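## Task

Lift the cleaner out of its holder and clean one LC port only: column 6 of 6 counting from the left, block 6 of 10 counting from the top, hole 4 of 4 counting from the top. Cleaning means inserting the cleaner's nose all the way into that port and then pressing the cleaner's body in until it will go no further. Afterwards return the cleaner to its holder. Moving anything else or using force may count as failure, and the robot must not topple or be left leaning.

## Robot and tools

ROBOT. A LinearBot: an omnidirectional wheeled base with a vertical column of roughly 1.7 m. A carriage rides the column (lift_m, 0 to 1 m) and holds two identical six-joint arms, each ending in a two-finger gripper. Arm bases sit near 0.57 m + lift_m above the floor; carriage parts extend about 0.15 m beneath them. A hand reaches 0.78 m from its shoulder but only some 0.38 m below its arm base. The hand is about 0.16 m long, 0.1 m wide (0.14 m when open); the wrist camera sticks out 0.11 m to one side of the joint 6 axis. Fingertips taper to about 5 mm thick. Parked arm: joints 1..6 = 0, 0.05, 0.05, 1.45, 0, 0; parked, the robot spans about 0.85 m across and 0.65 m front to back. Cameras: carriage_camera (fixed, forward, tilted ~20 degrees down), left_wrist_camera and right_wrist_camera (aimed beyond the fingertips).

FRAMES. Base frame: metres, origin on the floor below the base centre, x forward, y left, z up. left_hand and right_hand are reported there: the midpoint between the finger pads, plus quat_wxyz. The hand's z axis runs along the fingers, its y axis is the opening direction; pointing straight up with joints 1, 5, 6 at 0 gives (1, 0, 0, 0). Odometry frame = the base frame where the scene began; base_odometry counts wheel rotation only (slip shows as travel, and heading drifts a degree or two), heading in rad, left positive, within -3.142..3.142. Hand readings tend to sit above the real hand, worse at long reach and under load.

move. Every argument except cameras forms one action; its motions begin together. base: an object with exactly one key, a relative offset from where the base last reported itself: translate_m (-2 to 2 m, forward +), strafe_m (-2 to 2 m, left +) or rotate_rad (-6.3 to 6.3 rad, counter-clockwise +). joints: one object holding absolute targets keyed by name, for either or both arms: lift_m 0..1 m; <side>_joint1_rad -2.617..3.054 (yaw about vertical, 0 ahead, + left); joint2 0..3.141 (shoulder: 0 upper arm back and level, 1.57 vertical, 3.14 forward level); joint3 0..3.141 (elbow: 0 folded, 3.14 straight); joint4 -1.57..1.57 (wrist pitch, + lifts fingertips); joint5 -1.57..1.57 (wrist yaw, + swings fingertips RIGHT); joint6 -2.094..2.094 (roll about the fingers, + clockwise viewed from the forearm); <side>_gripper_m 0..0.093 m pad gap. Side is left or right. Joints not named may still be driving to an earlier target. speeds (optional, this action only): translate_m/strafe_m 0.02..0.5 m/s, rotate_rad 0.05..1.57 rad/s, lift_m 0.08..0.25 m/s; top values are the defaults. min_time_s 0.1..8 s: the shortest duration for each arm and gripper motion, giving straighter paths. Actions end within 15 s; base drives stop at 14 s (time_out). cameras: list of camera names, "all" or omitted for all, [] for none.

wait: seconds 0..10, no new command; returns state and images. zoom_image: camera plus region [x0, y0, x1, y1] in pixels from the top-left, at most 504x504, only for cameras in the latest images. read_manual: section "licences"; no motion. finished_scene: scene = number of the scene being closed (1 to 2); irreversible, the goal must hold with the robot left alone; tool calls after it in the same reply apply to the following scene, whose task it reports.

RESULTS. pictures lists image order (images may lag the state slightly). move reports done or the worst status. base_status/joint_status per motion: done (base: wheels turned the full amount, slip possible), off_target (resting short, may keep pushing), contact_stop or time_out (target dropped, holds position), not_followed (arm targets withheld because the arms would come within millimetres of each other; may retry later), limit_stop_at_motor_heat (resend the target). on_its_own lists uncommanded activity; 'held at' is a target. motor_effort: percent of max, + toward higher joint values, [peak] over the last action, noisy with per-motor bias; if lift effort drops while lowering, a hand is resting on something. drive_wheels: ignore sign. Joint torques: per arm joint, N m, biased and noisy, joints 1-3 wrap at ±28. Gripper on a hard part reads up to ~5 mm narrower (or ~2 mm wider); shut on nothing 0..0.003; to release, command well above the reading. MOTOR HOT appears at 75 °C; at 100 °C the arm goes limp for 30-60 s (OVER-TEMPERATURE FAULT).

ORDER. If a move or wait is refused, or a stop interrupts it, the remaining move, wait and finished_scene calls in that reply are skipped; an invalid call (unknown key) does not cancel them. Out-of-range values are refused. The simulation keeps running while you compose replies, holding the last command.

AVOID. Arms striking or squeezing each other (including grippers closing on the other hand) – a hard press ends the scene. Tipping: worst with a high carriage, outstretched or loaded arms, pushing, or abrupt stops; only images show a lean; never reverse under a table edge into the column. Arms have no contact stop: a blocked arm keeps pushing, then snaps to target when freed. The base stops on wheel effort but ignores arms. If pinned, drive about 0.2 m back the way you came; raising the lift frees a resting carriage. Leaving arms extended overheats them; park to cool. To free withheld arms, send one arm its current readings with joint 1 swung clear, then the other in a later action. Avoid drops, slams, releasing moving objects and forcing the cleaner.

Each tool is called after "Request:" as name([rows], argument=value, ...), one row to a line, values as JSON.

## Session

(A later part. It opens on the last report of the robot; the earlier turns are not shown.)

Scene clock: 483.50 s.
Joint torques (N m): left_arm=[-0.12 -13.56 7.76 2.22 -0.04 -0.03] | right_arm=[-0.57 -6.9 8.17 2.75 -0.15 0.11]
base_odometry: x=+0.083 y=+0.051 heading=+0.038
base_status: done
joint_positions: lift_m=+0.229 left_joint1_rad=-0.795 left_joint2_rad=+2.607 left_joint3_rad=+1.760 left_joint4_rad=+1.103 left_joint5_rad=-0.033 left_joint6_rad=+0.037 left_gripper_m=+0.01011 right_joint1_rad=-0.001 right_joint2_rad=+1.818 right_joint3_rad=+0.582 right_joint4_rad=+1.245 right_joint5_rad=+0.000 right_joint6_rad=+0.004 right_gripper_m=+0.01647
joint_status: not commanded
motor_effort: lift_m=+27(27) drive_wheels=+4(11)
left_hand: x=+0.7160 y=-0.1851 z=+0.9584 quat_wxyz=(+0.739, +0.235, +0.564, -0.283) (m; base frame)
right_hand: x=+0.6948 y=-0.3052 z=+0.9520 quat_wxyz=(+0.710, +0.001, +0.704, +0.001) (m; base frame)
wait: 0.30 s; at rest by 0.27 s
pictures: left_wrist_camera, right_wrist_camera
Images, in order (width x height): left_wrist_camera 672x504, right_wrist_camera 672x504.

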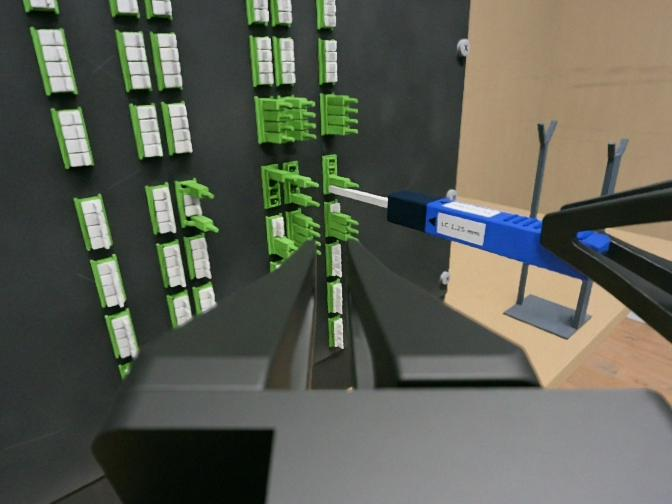

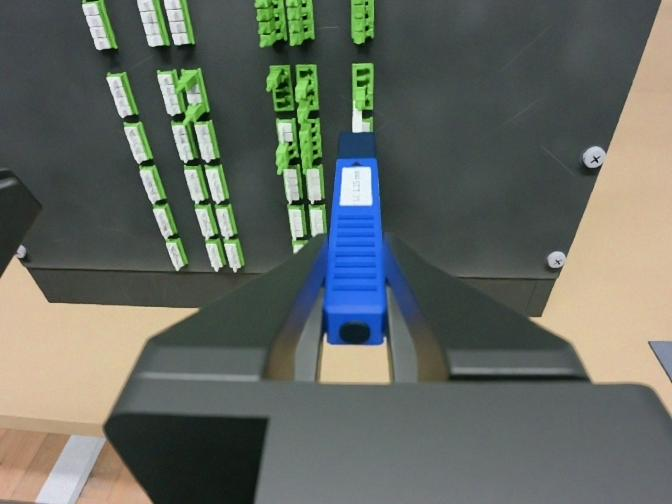

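Request:
move(base={"rotate_rad": -0.003}, speeds={"rotate_rad": 0.05}, cameras=[])

Request:
wait(seconds=0.3, cameras=["left_wrist_camera","right_wrist_camera"])

Request:
zoom_image(camera="left_wrist_camera", region=[310, 160, 350, 200])

Request:
zoom_image(camera="right_wrist_camera", region=[345, 85, 375, 115])

Request:
zoom_image(camera="right_wrist_camera", region=[335, 58, 385, 108])

Scene clock: 496.00 s.
Joint torques (N m): left_arm=[-0.03 -13.57 7.88 2.21 -0.06 -0.05] | right_arm=[-0.5 -6.94 8.2 2.76 -0.15 0.11]
move: done
base_odometry: x=+0.083 y=+0.051 heading=+0.036
base_status: done
joint_positions: lift_m=+0.229 left_joint1_rad=-0.795 left_joint2_rad=+2.607 left_joint3_rad=+1.760 left_joint4_rad=+1.103 left_joint5_rad=-0.033 left_joint6_rad=+0.037 left_gripper_m=+0.01011 right_joint1_rad=-0.001 right_joint2_rad=+1.818 right_joint3_rad=+0.582 right_joint4_rad=+1.245 right_joint5_rad=-0.001 right_joint6_rad=+0.004 right_gripper_m=+0.01647
joint_status: not commanded
motor_effort: lift_m=+27(27) drive_wheels=-5(6)
left_hand: x=+0.7160 y=-0.1851 z=+0.9584 quat_wxyz=(+0.739, +0.235, +0.564, -0.283) (m; base frame)
right_hand: x=+0.6948 y=-0.3051 z=+0.9520 quat_wxyz=(+0.710, +0.001, +0.704, +0.001) (m; base frame)
pictures: none
No camera images: "cameras" was empty.

Scene clock: 496.30 s.
Joint torques (N m): left_arm=[-0.08 -13.6 7.97 2.22 -0.06 -0.01] | right_arm=[-0.57 -6.91 8.18 2.76 -0.16 0.11]
base_odometry: x=+0.083 y=+0.051 heading=+0.036
base_status: done
joint_positions: lift_m=+0.229 left_joint1_rad=-0.795 left_joint2_rad=+2.607 left_joint3_rad=+1.760 left_joint4_rad=+1.103 left_joint5_rad=-0.033 left_joint6_rad=+0.037 left_gripper_m=+0.01011 right_joint1_rad=-0.001 right_joint2_rad=+1.818 right_joint3_rad=+0.582 right_joint4_rad=+1.245 right_joint5_rad=-0.001 right_joint6_rad=+0.004 right_gripper_m=+0.01647
joint_status: not commanded
motor_effort: lift_m=+25(27) drive_wheels=-5(6)
left_hand: x=+0.7160 y=-0.1851 z=+0.9584 quat_wxyz=(+0.739, +0.235, +0.564, -0.283) (m; base frame)
right_hand: x=+0.6948 y=-0.3051 z=+0.9520 quat_wxyz=(+0.710, +0.001, +0.704, +0.001) (m; base frame)
wait: 0.30 s; at rest by 0.27 s
pictures: left_wrist_camera, right_wrist_camera
Images, in order (width x height): left_wrist_camera 672x504, right_wrist_camera 672x504.

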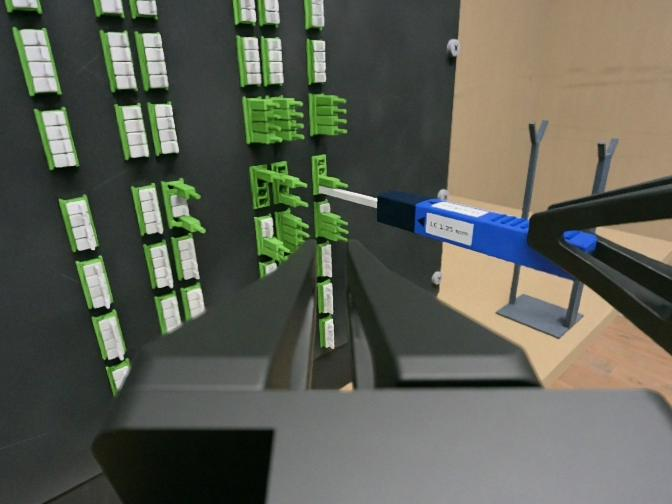

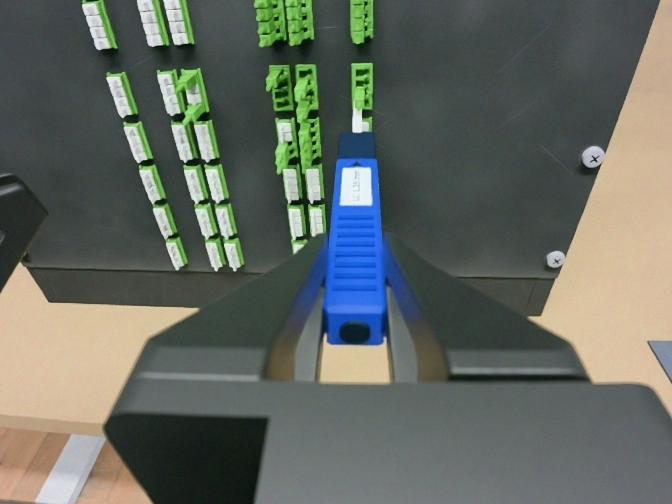

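Scaled by 12.600 from the camera's 672x504 image, which has a finer 960x720 frame.

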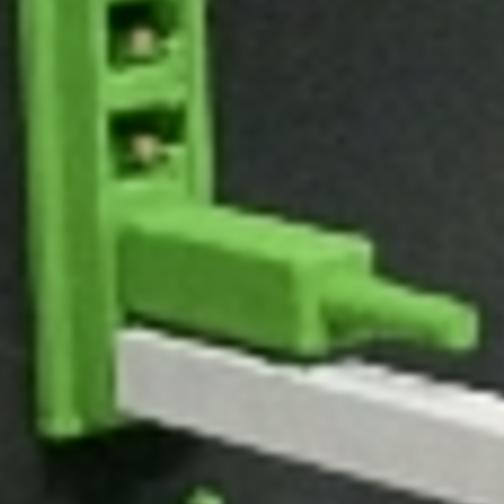

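Scaled by 16.800 from the camera's 672x504 image, which has a finer 960x720 frame.

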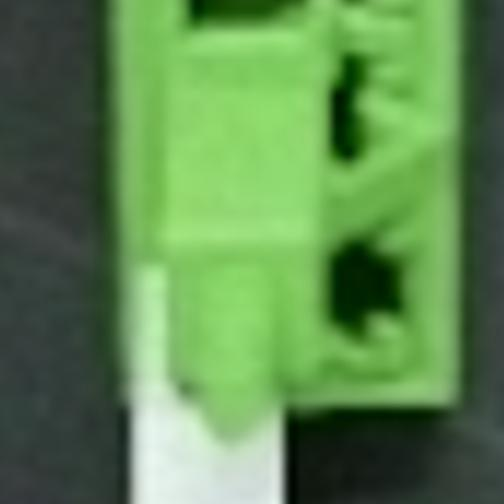

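Scaled by 10.080 from the camera's 672x504 image, which has a finer 960x720 frame.

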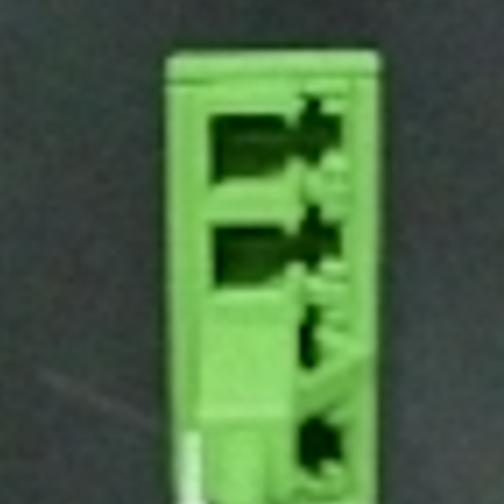

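Request:
move(base={"rotate_rad": -0.0035}, speeds={"rotate_rad": 0.05}, cameras=[])

Request:
wait(seconds=0.5, cameras=["left_wrist_camera","right_wrist_camera"])

Request:
zoom_image(camera="left_wrist_camera", region=[310, 160, 350, 200])

Request:
zoom_image(camera="right_wrist_camera", region=[345, 85, 375, 115])

Request:
zoom_image(camera="right_wrist_camera", region=[335, 58, 385, 108])

Scene clock: 506.70 s.
Joint torques (N m): left_arm=[0.01 -13.52 7.8 2.22 -0.04 -0.02] | right_arm=[-0.53 -6.93 8.23 2.76 -0.16 0.11]
move: done
base_odometry: x=+0.083 y=+0.052 heading=+0.034
base_status: done
joint_positions: lift_m=+0.229 left_joint1_rad=-0.795 left_joint2_rad=+2.607 left_joint3_rad=+1.760 left_joint4_rad=+1.103 left_joint5_rad=-0.033 left_joint6_rad=+0.037 left_gripper_m=+0.01011 right_joint1_rad=-0.001 right_joint2_rad=+1.818 right_joint3_rad=+0.582 right_joint4_rad=+1.245 right_joint5_rad=-0.001 right_joint6_rad=+0.004 right_gripper_m=+0.01647
joint_status: not commanded
motor_effort: lift_m=+23(27) drive_wheels=+8(11)
left_hand: x=+0.7160 y=-0.1851 z=+0.9584 quat_wxyz=(+0.739, +0.235, +0.564, -0.283) (m; base frame)
right_hand: x=+0.6948 y=-0.3052 z=+0.9520 quat_wxyz=(+0.710, +0.001, +0.704, +0.001) (m; base frame)
pictures: none
No camera images: "cameras" was empty.

Scene clock: 507.20 s.
Joint torques (N m): left_arm=[-0.03 -13.59 7.88 2.21 -0.06 -0.03] | right_arm=[-0.53 -6.93 8.2 2.76 -0.15 0.11]
base_odometry: x=+0.083 y=+0.052 heading=+0.034
base_status: done
joint_positions: lift_m=+0.229 left_joint1_rad=-0.795 left_joint2_rad=+2.607 left_joint3_rad=+1.760 left_joint4_rad=+1.103 left_joint5_rad=-0.033 left_joint6_rad=+0.037 left_gripper_m=+0.01011 right_joint1_rad=-0.001 right_joint2_rad=+1.818 right_joint3_rad=+0.582 right_joint4_rad=+1.245 right_joint5_rad=-0.001 right_joint6_rad=+0.004 right_gripper_m=+0.01647
joint_status: not commanded
motor_effort: lift_m=+26(27) drive_wheels=+8(11)
left_hand: x=+0.7160 y=-0.1851 z=+0.9584 quat_wxyz=(+0.739, +0.235, +0.564, -0.283) (m; base frame)
right_hand: x=+0.6948 y=-0.3052 z=+0.9520 quat_wxyz=(+0.710, +0.001, +0.704, +0.001) (m; base frame)
wait: 0.50 s; at rest by 0.27 s
pictures: left_wrist_camera, right_wrist_camera
Images, in order (width x height): left_wrist_camera 672x504, right_wrist_camera 672x504.

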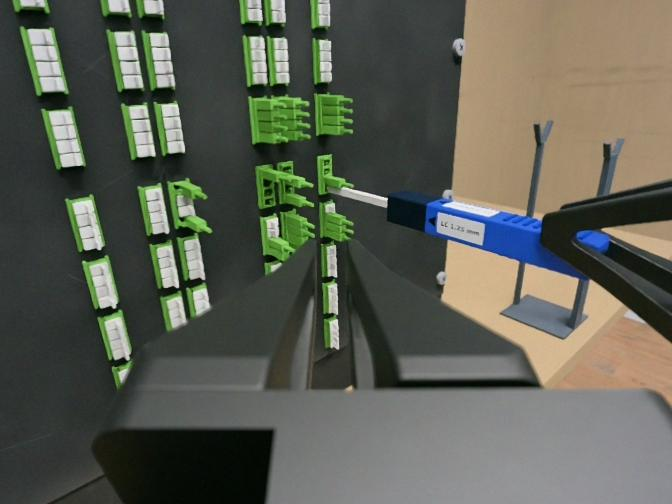

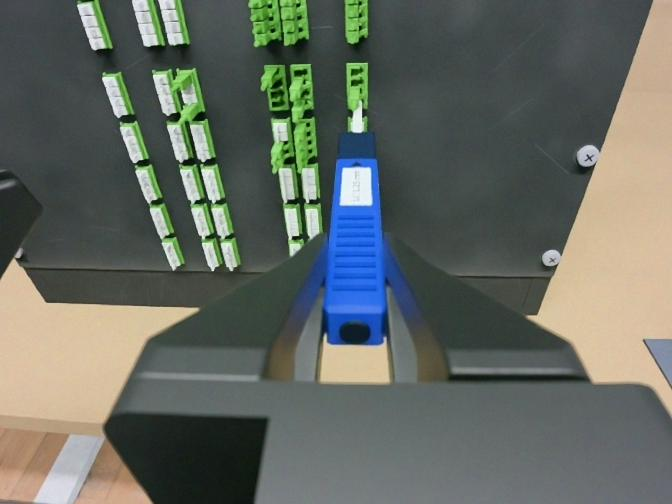

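Scaled by 12.600 from the camera's 672x504 image, which has a finer 960x720 frame.

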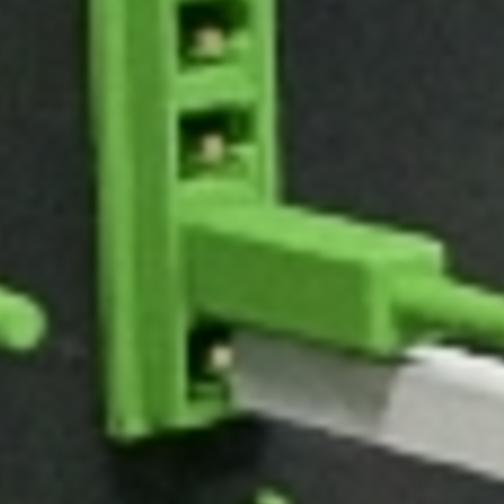

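Scaled by 16.800 from the camera's 672x504 image, which has a finer 960x720 frame.

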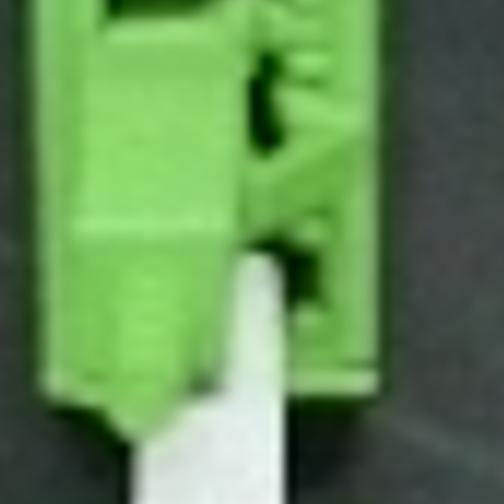

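Scaled by 10.080 from the camera's 672x504 image, which has a finer 960x720 frame.

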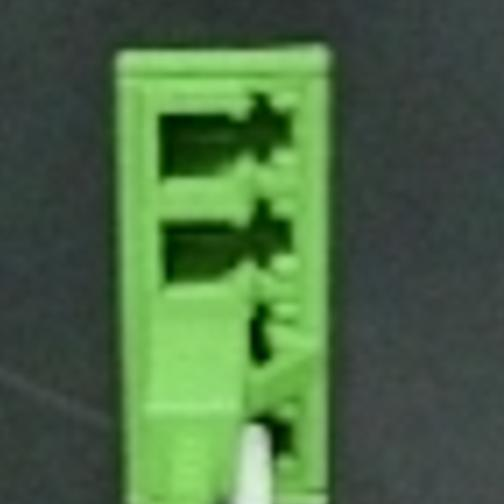

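Request:
move(base={"rotate_rad": 0.0025}, speeds={"rotate_rad": 0.05}, cameras=[])

Request:
wait(seconds=0.8, cameras=["left_wrist_camera","right_wrist_camera"])

Request:
zoom_image(camera="left_wrist_camera", region=[310, 160, 350, 200])

Request:
zoom_image(camera="right_wrist_camera", region=[345, 85, 375, 115])

Request:
zoom_image(camera="right_wrist_camera", region=[335, 58, 385, 108])

Scene clock: 514.73 s.
Joint torques (N m): left_arm=[0.01 -13.64 7.87 2.19 -0.04 -0.02] | right_arm=[-0.62 -6.94 8.18 2.77 -0.15 0.11]
move: done
base_odometry: x=+0.083 y=+0.052 heading=+0.036
base_status: done
joint_positions: lift_m=+0.229 left_joint1_rad=-0.795 left_joint2_rad=+2.607 left_joint3_rad=+1.760 left_joint4_rad=+1.102 left_joint5_rad=-0.033 left_joint6_rad=+0.037 left_gripper_m=+0.01011 right_joint1_rad=+0.000 right_joint2_rad=+1.818 right_joint3_rad=+0.582 right_joint4_rad=+1.245 right_joint5_rad=-0.001 right_joint6_rad=+0.004 right_gripper_m=+0.01647
joint_status: not commanded
motor_effort: lift_m=+26(27) drive_wheels=-1(6)
left_hand: x=+0.7160 y=-0.1851 z=+0.9583 quat_wxyz=(+0.739, +0.235, +0.564, -0.283) (m; base frame)
right_hand: x=+0.6948 y=-0.3049 z=+0.9519 quat_wxyz=(+0.710, +0.001, +0.704, +0.001) (m; base frame)
pictures: none
No camera images: "cameras" was empty.

Scene clock: 515.53 s.
Joint torques (N m): left_arm=[-0.05 -13.55 7.83 2.21 -0.07 -0.02] | right_arm=[-0.62 -6.93 8.18 2.76 -0.15 0.11]
base_odometry: x=+0.083 y=+0.052 heading=+0.036
base_status: done
joint_positions: lift_m=+0.229 left_joint1_rad=-0.795 left_joint2_rad=+2.607 left_joint3_rad=+1.760 left_joint4_rad=+1.102 left_joint5_rad=-0.033 left_joint6_rad=+0.037 left_gripper_m=+0.01011 right_joint1_rad=+0.000 right_joint2_rad=+1.818 right_joint3_rad=+0.582 right_joint4_rad=+1.245 right_joint5_rad=-0.001 right_joint6_rad=+0.004 right_gripper_m=+0.01647
joint_status: not commanded
motor_effort: lift_m=+25(27) drive_wheels=+0(6)
left_hand: x=+0.7160 y=-0.1851 z=+0.9583 quat_wxyz=(+0.739, +0.235, +0.564, -0.283) (m; base frame)
right_hand: x=+0.6948 y=-0.3049 z=+0.9519 quat_wxyz=(+0.710, +0.001, +0.704, +0.001) (m; base frame)
wait: 0.80 s; at rest by 0.27 s
pictures: left_wrist_camera, right_wrist_camera
Images, in order (width x height): left_wrist_camera 672x504, right_wrist_camera 672x504.

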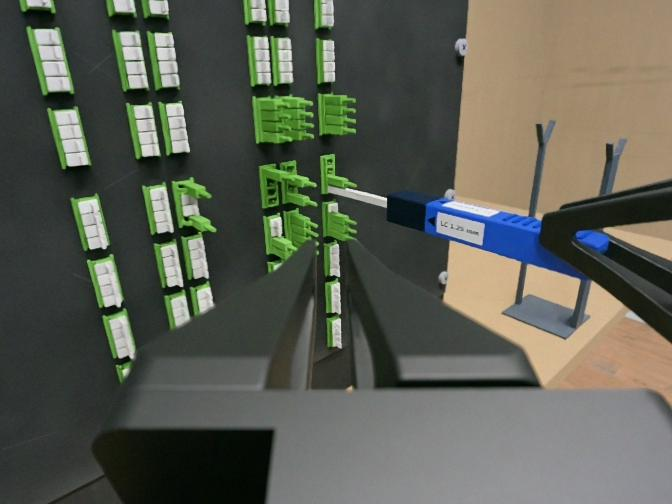

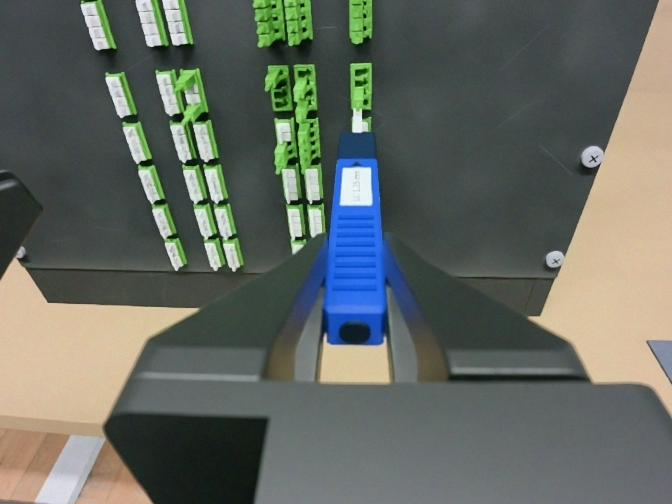

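Scaled by 12.600 from the camera's 672x504 image, which has a finer 960x720 frame.

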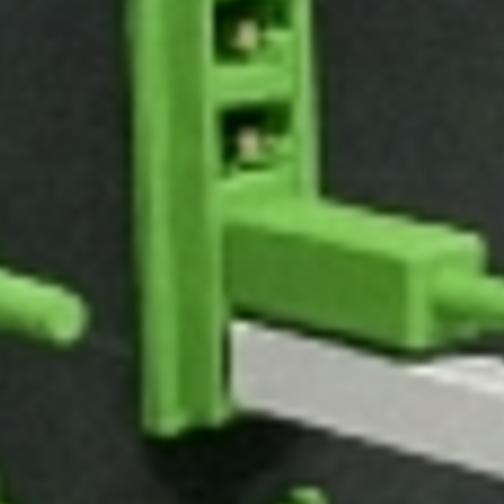

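Scaled by 16.800 from the camera's 672x504 image, which has a finer 960x720 frame.

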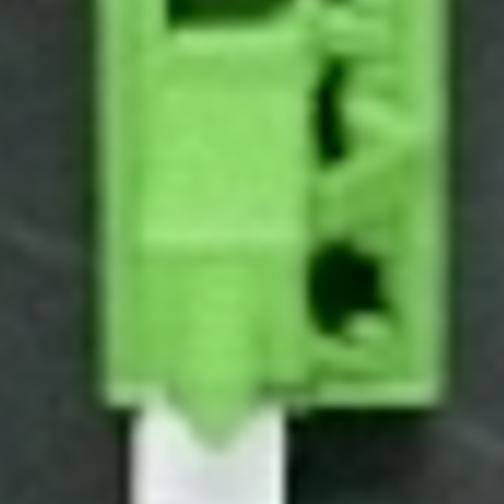

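Scaled by 10.080 from the camera's 672x504 image, which has a finer 960x720 frame.

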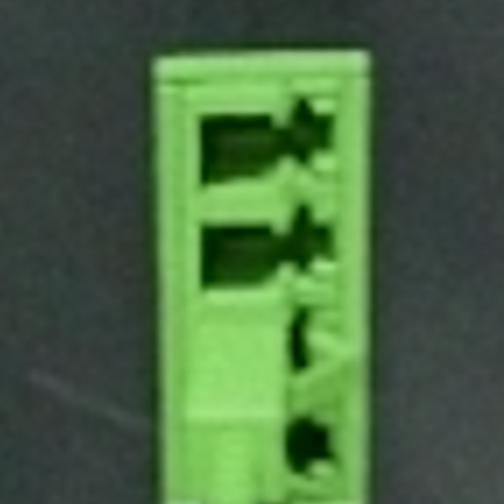

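Request:
move(joints={"right_joint5_rad": -0.001}, cameras=[])

Request:
wait(seconds=0.8, cameras=["left_wrist_camera","right_wrist_camera"])

Request:
zoom_image(camera="left_wrist_camera", region=[310, 160, 350, 200])

Request:
zoom_image(camera="right_wrist_camera", region=[345, 85, 375, 115])

Request:
zoom_image(camera="right_wrist_camera", region=[345, 60, 369, 84])

Scene clock: 520.33 s.
Joint torques (N m): left_arm=[-0.01 -13.52 7.9 2.2 -0.07 -0.03] | right_arm=[-0.61 -6.91 8.18 2.76 -0.11 0.11]
move: done
base_odometry: x=+0.083 y=+0.052 heading=+0.036
base_status: not commanded
joint_positions: lift_m=+0.229 left_joint1_rad=-0.795 left_joint2_rad=+2.607 left_joint3_rad=+1.760 left_joint4_rad=+1.102 left_joint5_rad=-0.033 left_joint6_rad=+0.037 left_gripper_m=+0.01011 right_joint1_rad=+0.000 right_joint2_rad=+1.818 right_joint3_rad=+0.582 right_joint4_rad=+1.245 right_joint5_rad=-0.001 right_joint6_rad=+0.004 right_gripper_m=+0.01647
joint_status: all done
motor_effort: lift_m=+25(27) drive_wheels=-1(1)
left_hand: x=+0.7160 y=-0.1851 z=+0.9583 quat_wxyz=(+0.739, +0.235, +0.564, -0.283) (m; base frame)
right_hand: x=+0.6948 y=-0.3049 z=+0.9519 quat_wxyz=(+0.710, +0.001, +0.704, +0.001) (m; base frame)
pictures: none
No camera images: "cameras" was empty.

Scene clock: 521.13 s.
Joint torques (N m): left_arm=[-0.06 -13.59 7.9 2.21 -0.06 -0.03] | right_arm=[-0.61 -6.91 8.18 2.77 -0.12 0.11]
base_odometry: x=+0.083 y=+0.052 heading=+0.036
base_status: not commanded
joint_positions: lift_m=+0.229 left_joint1_rad=-0.795 left_joint2_rad=+2.607 left_joint3_rad=+1.760 left_joint4_rad=+1.102 left_joint5_rad=-0.033 left_joint6_rad=+0.037 left_gripper_m=+0.01011 right_joint1_rad=+0.000 right_joint2_rad=+1.818 right_joint3_rad=+0.582 right_joint4_rad=+1.245 right_joint5_rad=-0.001 right_joint6_rad=+0.004 right_gripper_m=+0.01647
joint_status: all done
motor_effort: lift_m=+26(27) drive_wheels=-1(1)
left_hand: x=+0.7160 y=-0.1851 z=+0.9583 quat_wxyz=(+0.739, +0.235, +0.564, -0.283) (m; base frame)
right_hand: x=+0.6948 y=-0.3049 z=+0.9519 quat_wxyz=(+0.710, +0.001, +0.704, +0.001) (m; base frame)
wait: 0.80 s; at rest by 0.27 s
pictures: left_wrist_camera, right_wrist_camera
Images, in order (width x height): left_wrist_camera 672x504, right_wrist_camera 672x504.

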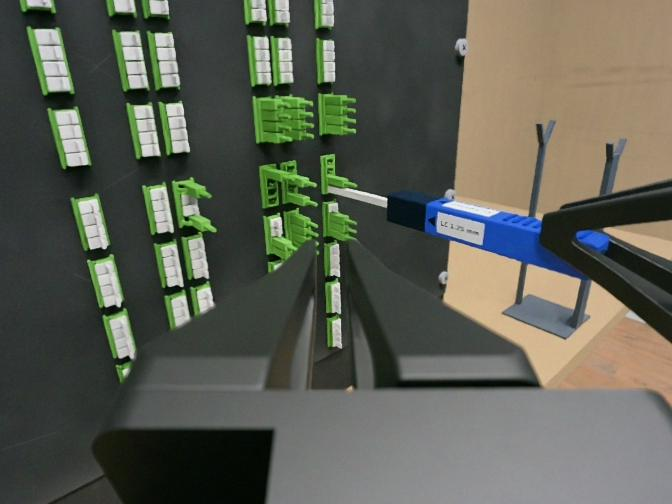

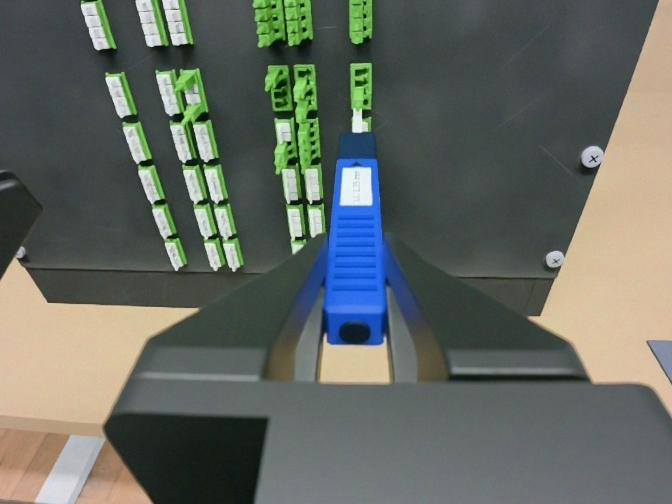

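Scaled by 12.600 from the camera's 672x504 image, which has a finer 960x720 frame.

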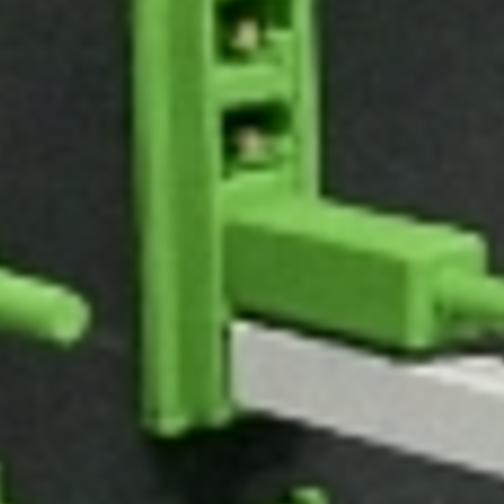

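Scaled by 16.800 from the camera's 672x504 image, which has a finer 960x720 frame.

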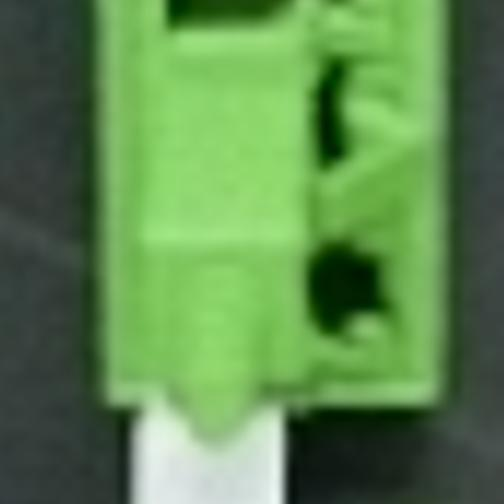

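Scaled by 21.000 from the camera's 672x504 image, which has a finer 960x720 frame.

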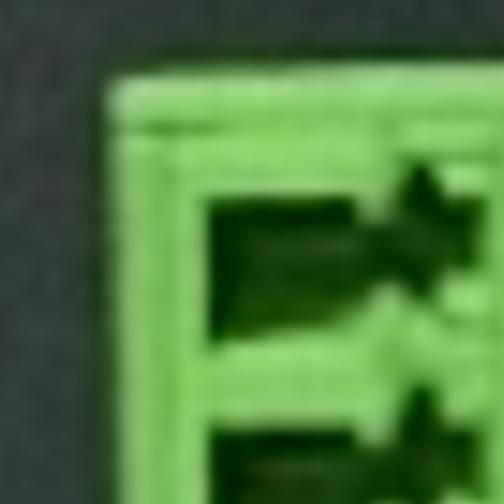

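Request:
move(joints={"lift_m": 0.2287, "right_joint5_rad": 0.001}, speeds={"lift_m": 0.08}, cameras=[])

Request:
wait(seconds=0.8, cameras=["left_wrist_camera","right_wrist_camera"])

Request:
zoom_image(camera="left_wrist_camera", region=[310, 160, 350, 200])

Request:
zoom_image(camera="right_wrist_camera", region=[345, 85, 375, 115])

Scene clock: 540.93 s.
Joint torques (N m): left_arm=[-0.05 -13.56 7.86 2.21 -0.06 -0.02] | right_arm=[-0.62 -6.91 8.18 2.76 -0.1 0.11]
move: done
base_odometry: x=+0.083 y=+0.052 heading=+0.036
base_status: not commanded
joint_positions: lift_m=+0.229 left_joint1_rad=-0.795 left_joint2_rad=+2.607 left_joint3_rad=+1.760 left_joint4_rad=+1.102 left_joint5_rad=-0.033 left_joint6_rad=+0.037 left_gripper_m=+0.01011 right_joint1_rad=+0.000 right_joint2_rad=+1.818 right_joint3_rad=+0.582 right_joint4_rad=+1.245 right_joint5_rad=-0.001 right_joint6_rad=+0.004 right_gripper_m=+0.01647
joint_status: all done
motor_effort: lift_m=+21(22) drive_wheels=+0(2)
left_hand: x=+0.7160 y=-0.1851 z=+0.9583 quat_wxyz=(+0.739, +0.235, +0.564, -0.283) (m; base frame)
right_hand: x=+0.6948 y=-0.3049 z=+0.9519 quat_wxyz=(+0.710, +0.001, +0.704, +0.001) (m; base frame)
pictures: none
No camera images: "cameras" was empty.

Scene clock: 541.73 s.
Joint torques (N m): left_arm=[-0.05 -13.63 7.88 2.21 -0.05 -0.03] | right_arm=[-0.62 -6.93 8.17 2.76 -0.1 0.11]
base_odometry: x=+0.083 y=+0.052 heading=+0.036
base_status: not commanded
joint_positions: lift_m=+0.229 left_joint1_rad=-0.795 left_joint2_rad=+2.607 left_joint3_rad=+1.760 left_joint4_rad=+1.102 left_joint5_rad=-0.033 left_joint6_rad=+0.037 left_gripper_m=+0.01011 right_joint1_rad=+0.000 right_joint2_rad=+1.818 right_joint3_rad=+0.582 right_joint4_rad=+1.245 right_joint5_rad=-0.001 right_joint6_rad=+0.004 right_gripper_m=+0.01647
joint_status: all done
motor_effort: lift_m=+22(22) drive_wheels=+0(2)
left_hand: x=+0.7160 y=-0.1851 z=+0.9583 quat_wxyz=(+0.739, +0.235, +0.564, -0.283) (m; base frame)
right_hand: x=+0.6948 y=-0.3049 z=+0.9519 quat_wxyz=(+0.710, +0.001, +0.704, +0.001) (m; base frame)
wait: 0.80 s; at rest by 0.27 s
pictures: left_wrist_camera, right_wrist_camera
Images, in order (width x height): left_wrist_camera 672x504, right_wrist_camera 672x504.

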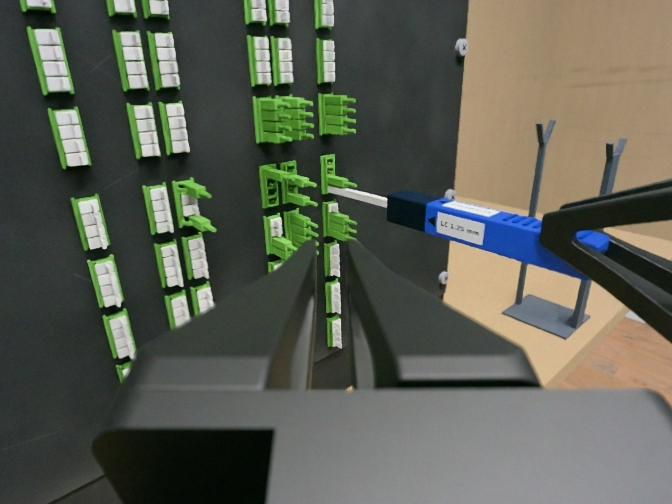

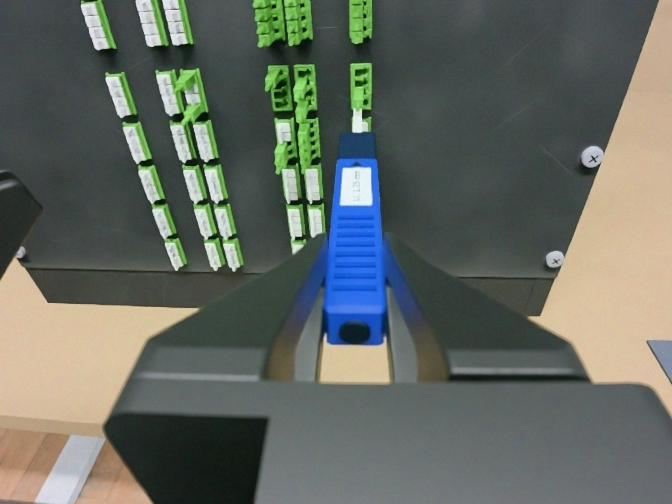

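Scaled by 12.600 from the camera's 672x504 image, which has a finer 960x720 frame.

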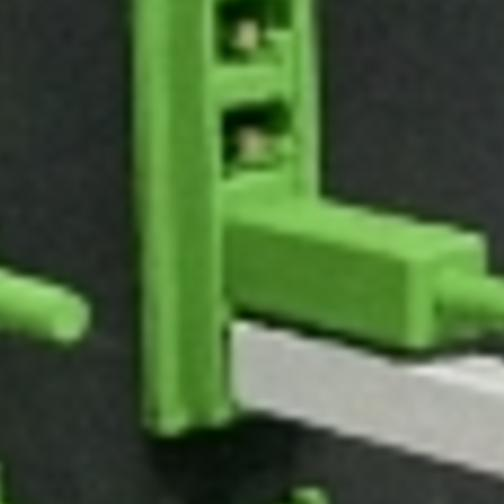

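Scaled by 16.800 from the camera's 672x504 image, which has a finer 960x720 frame.

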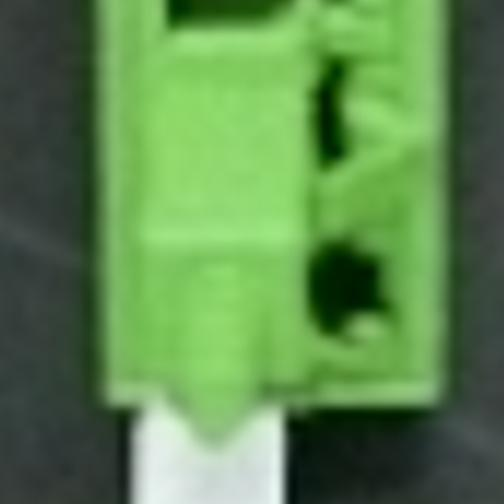

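Request:
move(joints={"lift_m": 0.2284, "right_joint5_rad": 0.003}, speeds={"lift_m": 0.08}, cameras=[])

Request:
wait(seconds=0.8, cameras=["left_wrist_camera","right_wrist_camera"])

Request:
zoom_image(camera="left_wrist_camera", region=[310, 160, 350, 200])

Request:
zoom_image(camera="right_wrist_camera", region=[345, 85, 375, 115])

Scene clock: 544.70 s.
Joint torques (N m): left_arm=[0.02 -13.59 7.87 2.22 -0.04 -0.04] | right_arm=[-0.62 -6.91 8.17 2.76 -0.07 0.11]
move: done
base_odometry: x=+0.083 y=+0.052 heading=+0.036
base_status: not commanded
joint_positions: lift_m=+0.229 left_joint1_rad=-0.795 left_joint2_rad=+2.607 left_joint3_rad=+1.760 left_joint4_rad=+1.102 left_joint5_rad=-0.033 left_joint6_rad=+0.037 left_gripper_m=+0.01011 right_joint1_rad=+0.000 right_joint2_rad=+1.818 right_joint3_rad=+0.582 right_joint4_rad=+1.245 right_joint5_rad=-0.001 right_joint6_rad=+0.004 right_gripper_m=+0.01647
joint_status: all done
motor_effort: lift_m=+19(20) drive_wheels=+1(2)
left_hand: x=+0.7160 y=-0.1851 z=+0.9582 quat_wxyz=(+0.739, +0.235, +0.564, -0.283) (m; base frame)
right_hand: x=+0.6948 y=-0.3049 z=+0.9519 quat_wxyz=(+0.710, +0.001, +0.704, +0.001) (m; base frame)
pictures: none
No camera images: "cameras" was empty.

Scene clock: 545.50 s.
Joint torques (N m): left_arm=[-0.08 -13.59 7.88 2.21 -0.05 -0.02] | right_arm=[-0.61 -6.91 8.17 2.76 -0.08 0.11]
base_odometry: x=+0.083 y=+0.052 heading=+0.036
base_status: not commanded
joint_positions: lift_m=+0.229 left_joint1_rad=-0.795 left_joint2_rad=+2.607 left_joint3_rad=+1.760 left_joint4_rad=+1.102 left_joint5_rad=-0.033 left_joint6_rad=+0.037 left_gripper_m=+0.01011 right_joint1_rad=+0.000 right_joint2_rad=+1.818 right_joint3_rad=+0.582 right_joint4_rad=+1.245 right_joint5_rad=-0.001 right_joint6_rad=+0.004 right_gripper_m=+0.01647
joint_status: all done
motor_effort: lift_m=+19(20) drive_wheels=-1(2)
left_hand: x=+0.7160 y=-0.1851 z=+0.9582 quat_wxyz=(+0.739, +0.235, +0.564, -0.283) (m; base frame)
right_hand: x=+0.6948 y=-0.3049 z=+0.9519 quat_wxyz=(+0.710, +0.001, +0.704, +0.001) (m; base frame)
wait: 0.80 s; at rest by 0.27 s
pictures: left_wrist_camera, right_wrist_camera
Images, in order (width x height): left_wrist_camera 672x504, right_wrist_camera 672x504.

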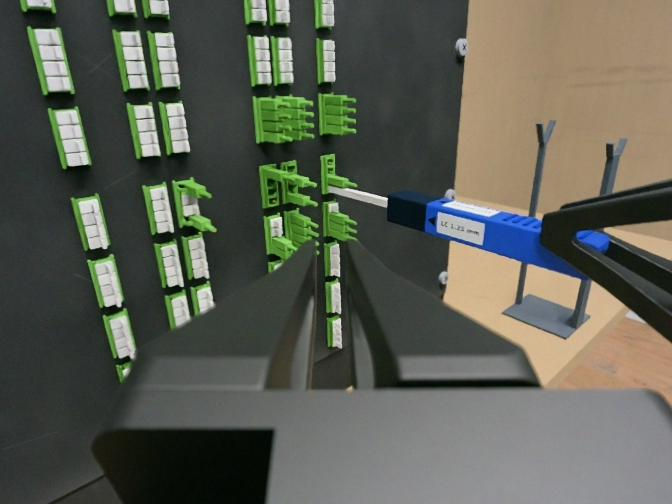

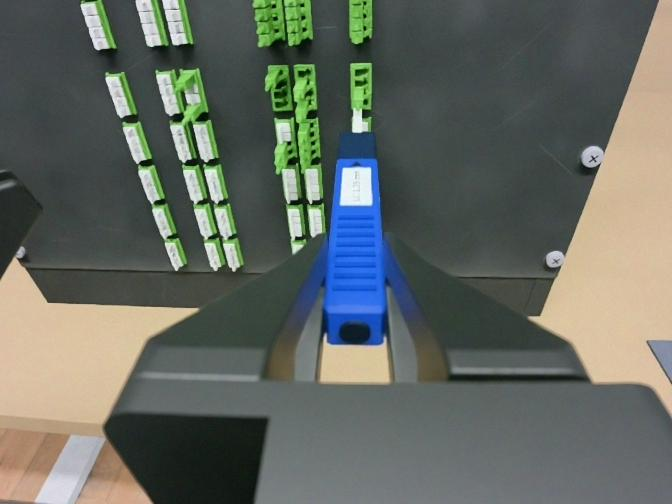

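Scaled by 12.600 from the camera's 672x504 image, which has a finer 960x720 frame.

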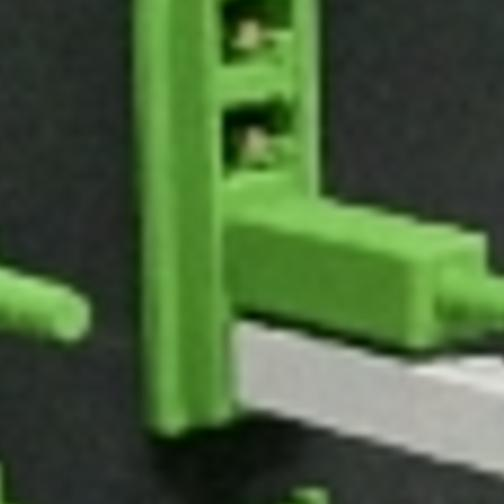

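Scaled by 16.800 from the camera's 672x504 image, which has a finer 960x720 frame.

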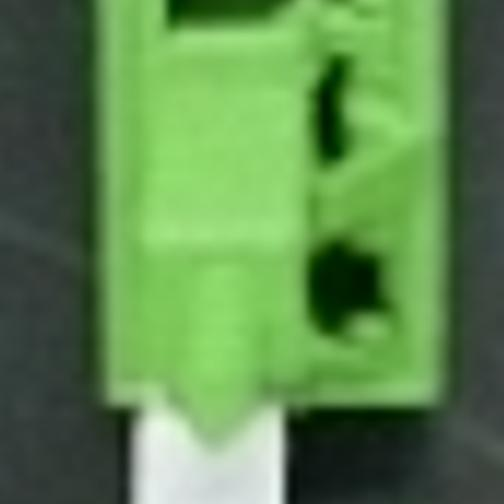

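Request:
move(joints={"lift_m": 0.2280, "right_joint5_rad": 0.006}, speeds={"lift_m": 0.08}, cameras=[])

Request:
wait(seconds=0.8, cameras=["left_wrist_camera","right_wrist_camera"])

Request:
zoom_image(camera="left_wrist_camera", region=[310, 160, 350, 200])

Request:
zoom_image(camera="right_wrist_camera", region=[345, 85, 375, 115])

Scene clock: 549.47 s.
Joint torques (N m): left_arm=[0.05 -13.57 7.95 2.2 -0.06 -0.04] | right_arm=[-0.62 -6.87 8.17 2.78 -0.03 0.11]
move: done
base_odometry: x=+0.083 y=+0.052 heading=+0.036
base_status: not commanded
joint_positions: lift_m=+0.228 left_joint1_rad=-0.795 left_joint2_rad=+2.607 left_joint3_rad=+1.760 left_joint4_rad=+1.103 left_joint5_rad=-0.033 left_joint6_rad=+0.037 left_gripper_m=+0.01011 right_joint1_rad=+0.000 right_joint2_rad=+1.818 right_joint3_rad=+0.582 right_joint4_rad=+1.245 right_joint5_rad=-0.001 right_joint6_rad=+0.004 right_gripper_m=+0.01647
joint_status: all done
motor_effort: lift_m=+18(20) drive_wheels=+0(2)
left_hand: x=+0.7160 y=-0.1851 z=+0.9580 quat_wxyz=(+0.739, +0.235, +0.564, -0.283) (m; base frame)
right_hand: x=+0.6948 y=-0.3049 z=+0.9515 quat_wxyz=(+0.710, +0.001, +0.704, +0.001) (m; base frame)
pictures: none
No camera images: "cameras" was empty.

Scene clock: 550.27 s.
Joint torques (N m): left_arm=[-0.09 -13.55 7.9 2.2 -0.05 -0.05] | right_arm=[-0.61 -6.93 8.18 2.76 -0.04 0.11]
base_odometry: x=+0.083 y=+0.052 heading=+0.036
base_status: not commanded
joint_positions: lift_m=+0.228 left_joint1_rad=-0.795 left_joint2_rad=+2.607 left_joint3_rad=+1.760 left_joint4_rad=+1.103 left_joint5_rad=-0.033 left_joint6_rad=+0.037 left_gripper_m=+0.01011 right_joint1_rad=+0.000 right_joint2_rad=+1.818 right_joint3_rad=+0.582 right_joint4_rad=+1.245 right_joint5_rad=-0.001 right_joint6_rad=+0.004 right_gripper_m=+0.01647
joint_status: all done
motor_effort: lift_m=+22(20) drive_wheels=-1(2)
left_hand: x=+0.7160 y=-0.1851 z=+0.9580 quat_wxyz=(+0.739, +0.235, +0.564, -0.283) (m; base frame)
right_hand: x=+0.6948 y=-0.3049 z=+0.9515 quat_wxyz=(+0.710, +0.001, +0.704, +0.001) (m; base frame)
wait: 0.80 s; at rest by 0.27 s
pictures: left_wrist_camera, right_wrist_camera
Images, in order (width x height): left_wrist_camera 672x504, right_wrist_camera 672x504.

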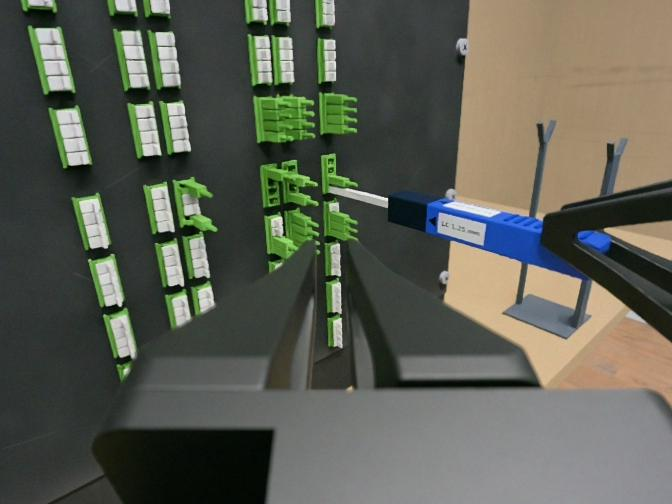

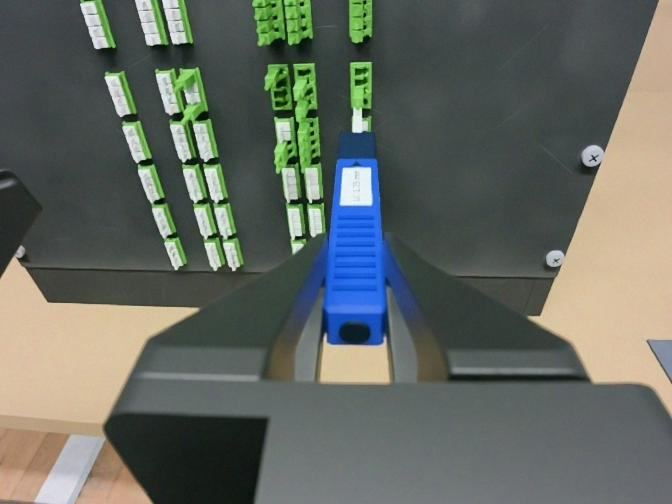

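Scaled by 12.600 from the camera's 672x504 image, which has a finer 960x720 frame.

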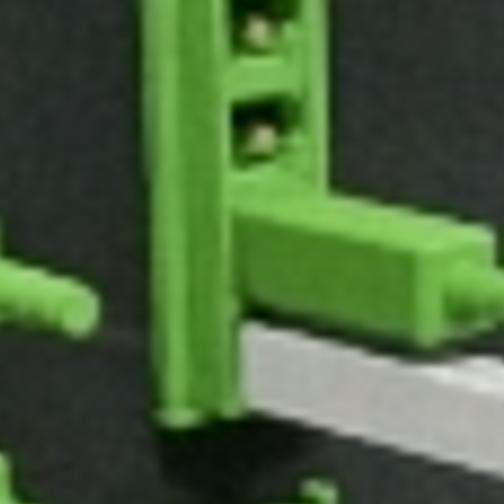

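Scaled by 16.800 from the camera's 672x504 image, which has a finer 960x720 frame.

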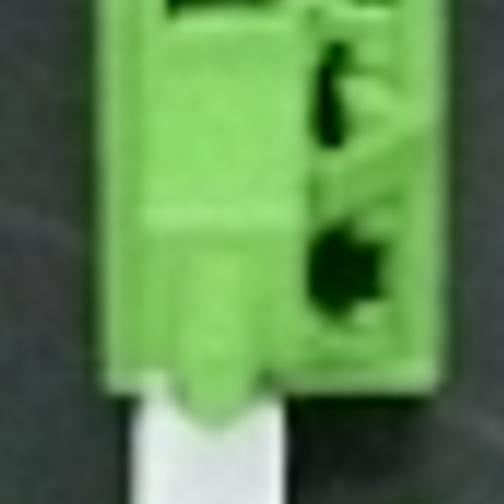

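Request:
move(joints={"right_joint5_rad": 0.010}, cameras=[])

Request:
wait(seconds=0.3, cameras=["right_wrist_camera"])

Request:
zoom_image(camera="right_wrist_camera", region=[345, 85, 375, 115])

Scene clock: 553.27 s.
Joint torques (N m): left_arm=[-0.02 -13.63 7.9 2.21 -0.05 -0.03] | right_arm=[-0.61 -6.93 8.2 2.77 0 0.11]
move: done
base_odometry: x=+0.083 y=+0.052 heading=+0.036
base_status: not commanded
joint_positions: lift_m=+0.228 left_joint1_rad=-0.795 left_joint2_rad=+2.607 left_joint3_rad=+1.760 left_joint4_rad=+1.103 left_joint5_rad=-0.033 left_joint6_rad=+0.037 left_gripper_m=+0.01011 right_joint1_rad=+0.000 right_joint2_rad=+1.818 right_joint3_rad=+0.582 right_joint4_rad=+1.245 right_joint5_rad=+0.001 right_joint6_rad=+0.004 right_gripper_m=+0.01647
joint_status: all done
motor_effort: lift_m=+20(20) drive_wheels=-2(2)
left_hand: x=+0.7160 y=-0.1851 z=+0.9580 quat_wxyz=(+0.739, +0.235, +0.564, -0.283) (m; base frame)
right_hand: x=+0.6948 y=-0.3052 z=+0.9515 quat_wxyz=(+0.710, +0.002, +0.704, +0.001) (m; base frame)
pictures: none
No camera images: "cameras" was empty.

Scene clock: 553.57 s.
Joint torques (N m): left_arm=[-0.09 -13.59 7.88 2.21 -0.06 -0.04] | right_arm=[-0.59 -6.91 8.16 2.77 -0.01 0.11]
base_odometry: x=+0.083 y=+0.052 heading=+0.036
base_status: not commanded
joint_positions: lift_m=+0.228 left_joint1_rad=-0.795 left_joint2_rad=+2.607 left_joint3_rad=+1.760 left_joint4_rad=+1.103 left_joint5_rad=-0.033 left_joint6_rad=+0.037 left_gripper_m=+0.01011 right_joint1_rad=+0.000 right_joint2_rad=+1.818 right_joint3_rad=+0.582 right_joint4_rad=+1.245 right_joint5_rad=+0.002 right_joint6_rad=+0.004 right_gripper_m=+0.01647
joint_status: all done
motor_effort: lift_m=+19(20) drive_wheels=-1(2)
left_hand: x=+0.7160 y=-0.1851 z=+0.9580 quat_wxyz=(+0.739, +0.235, +0.564, -0.283) (m; base frame)
right_hand: x=+0.6948 y=-0.3053 z=+0.9515 quat_wxyz=(+0.710, +0.002, +0.704, +0.001) (m; base frame)
wait: 0.30 s; at rest by 0.27 s
pictures: right_wrist_camera
Images, in order (width x height): right_wrist_camera 672x504.

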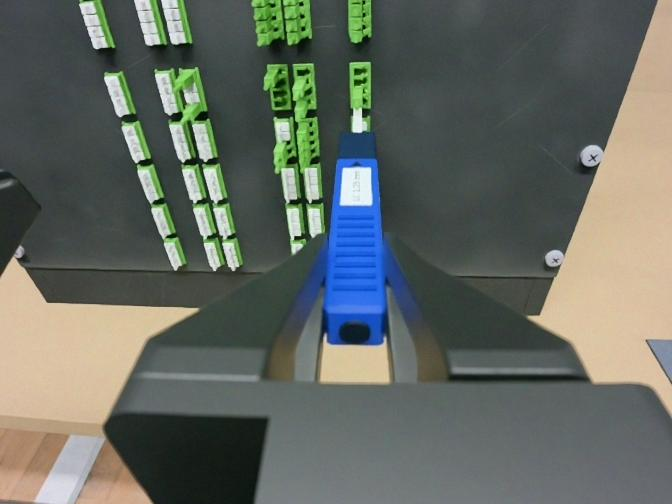

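Scaled by 16.800 from the camera's 672x504 image, which has a finer 960x720 frame.

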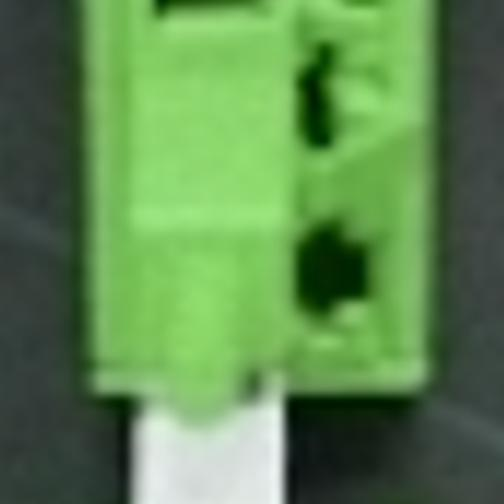

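Request:
zoom_image(camera="right_wrist_camera", region=[345, 72, 369, 96])

Request:
zoom_image(camera="right_wrist_camera", region=[345, 92, 369, 116])

Scaled by 21.000 from the camera's 672x504 image, which has a finer 960x720 frame.

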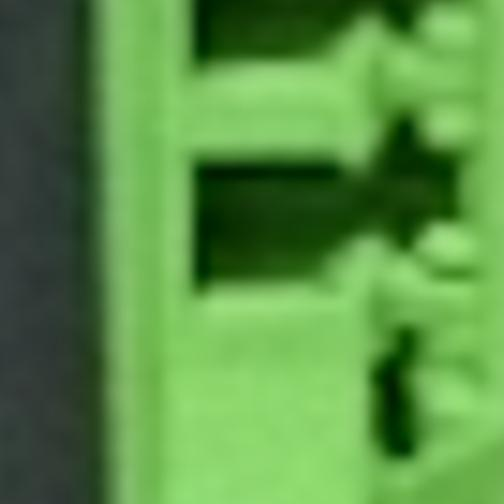

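Scaled by 21.000 from the camera's 672x504 image, which has a finer 960x720 frame.

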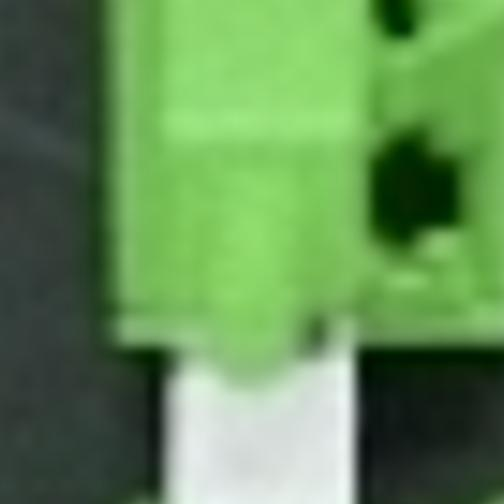

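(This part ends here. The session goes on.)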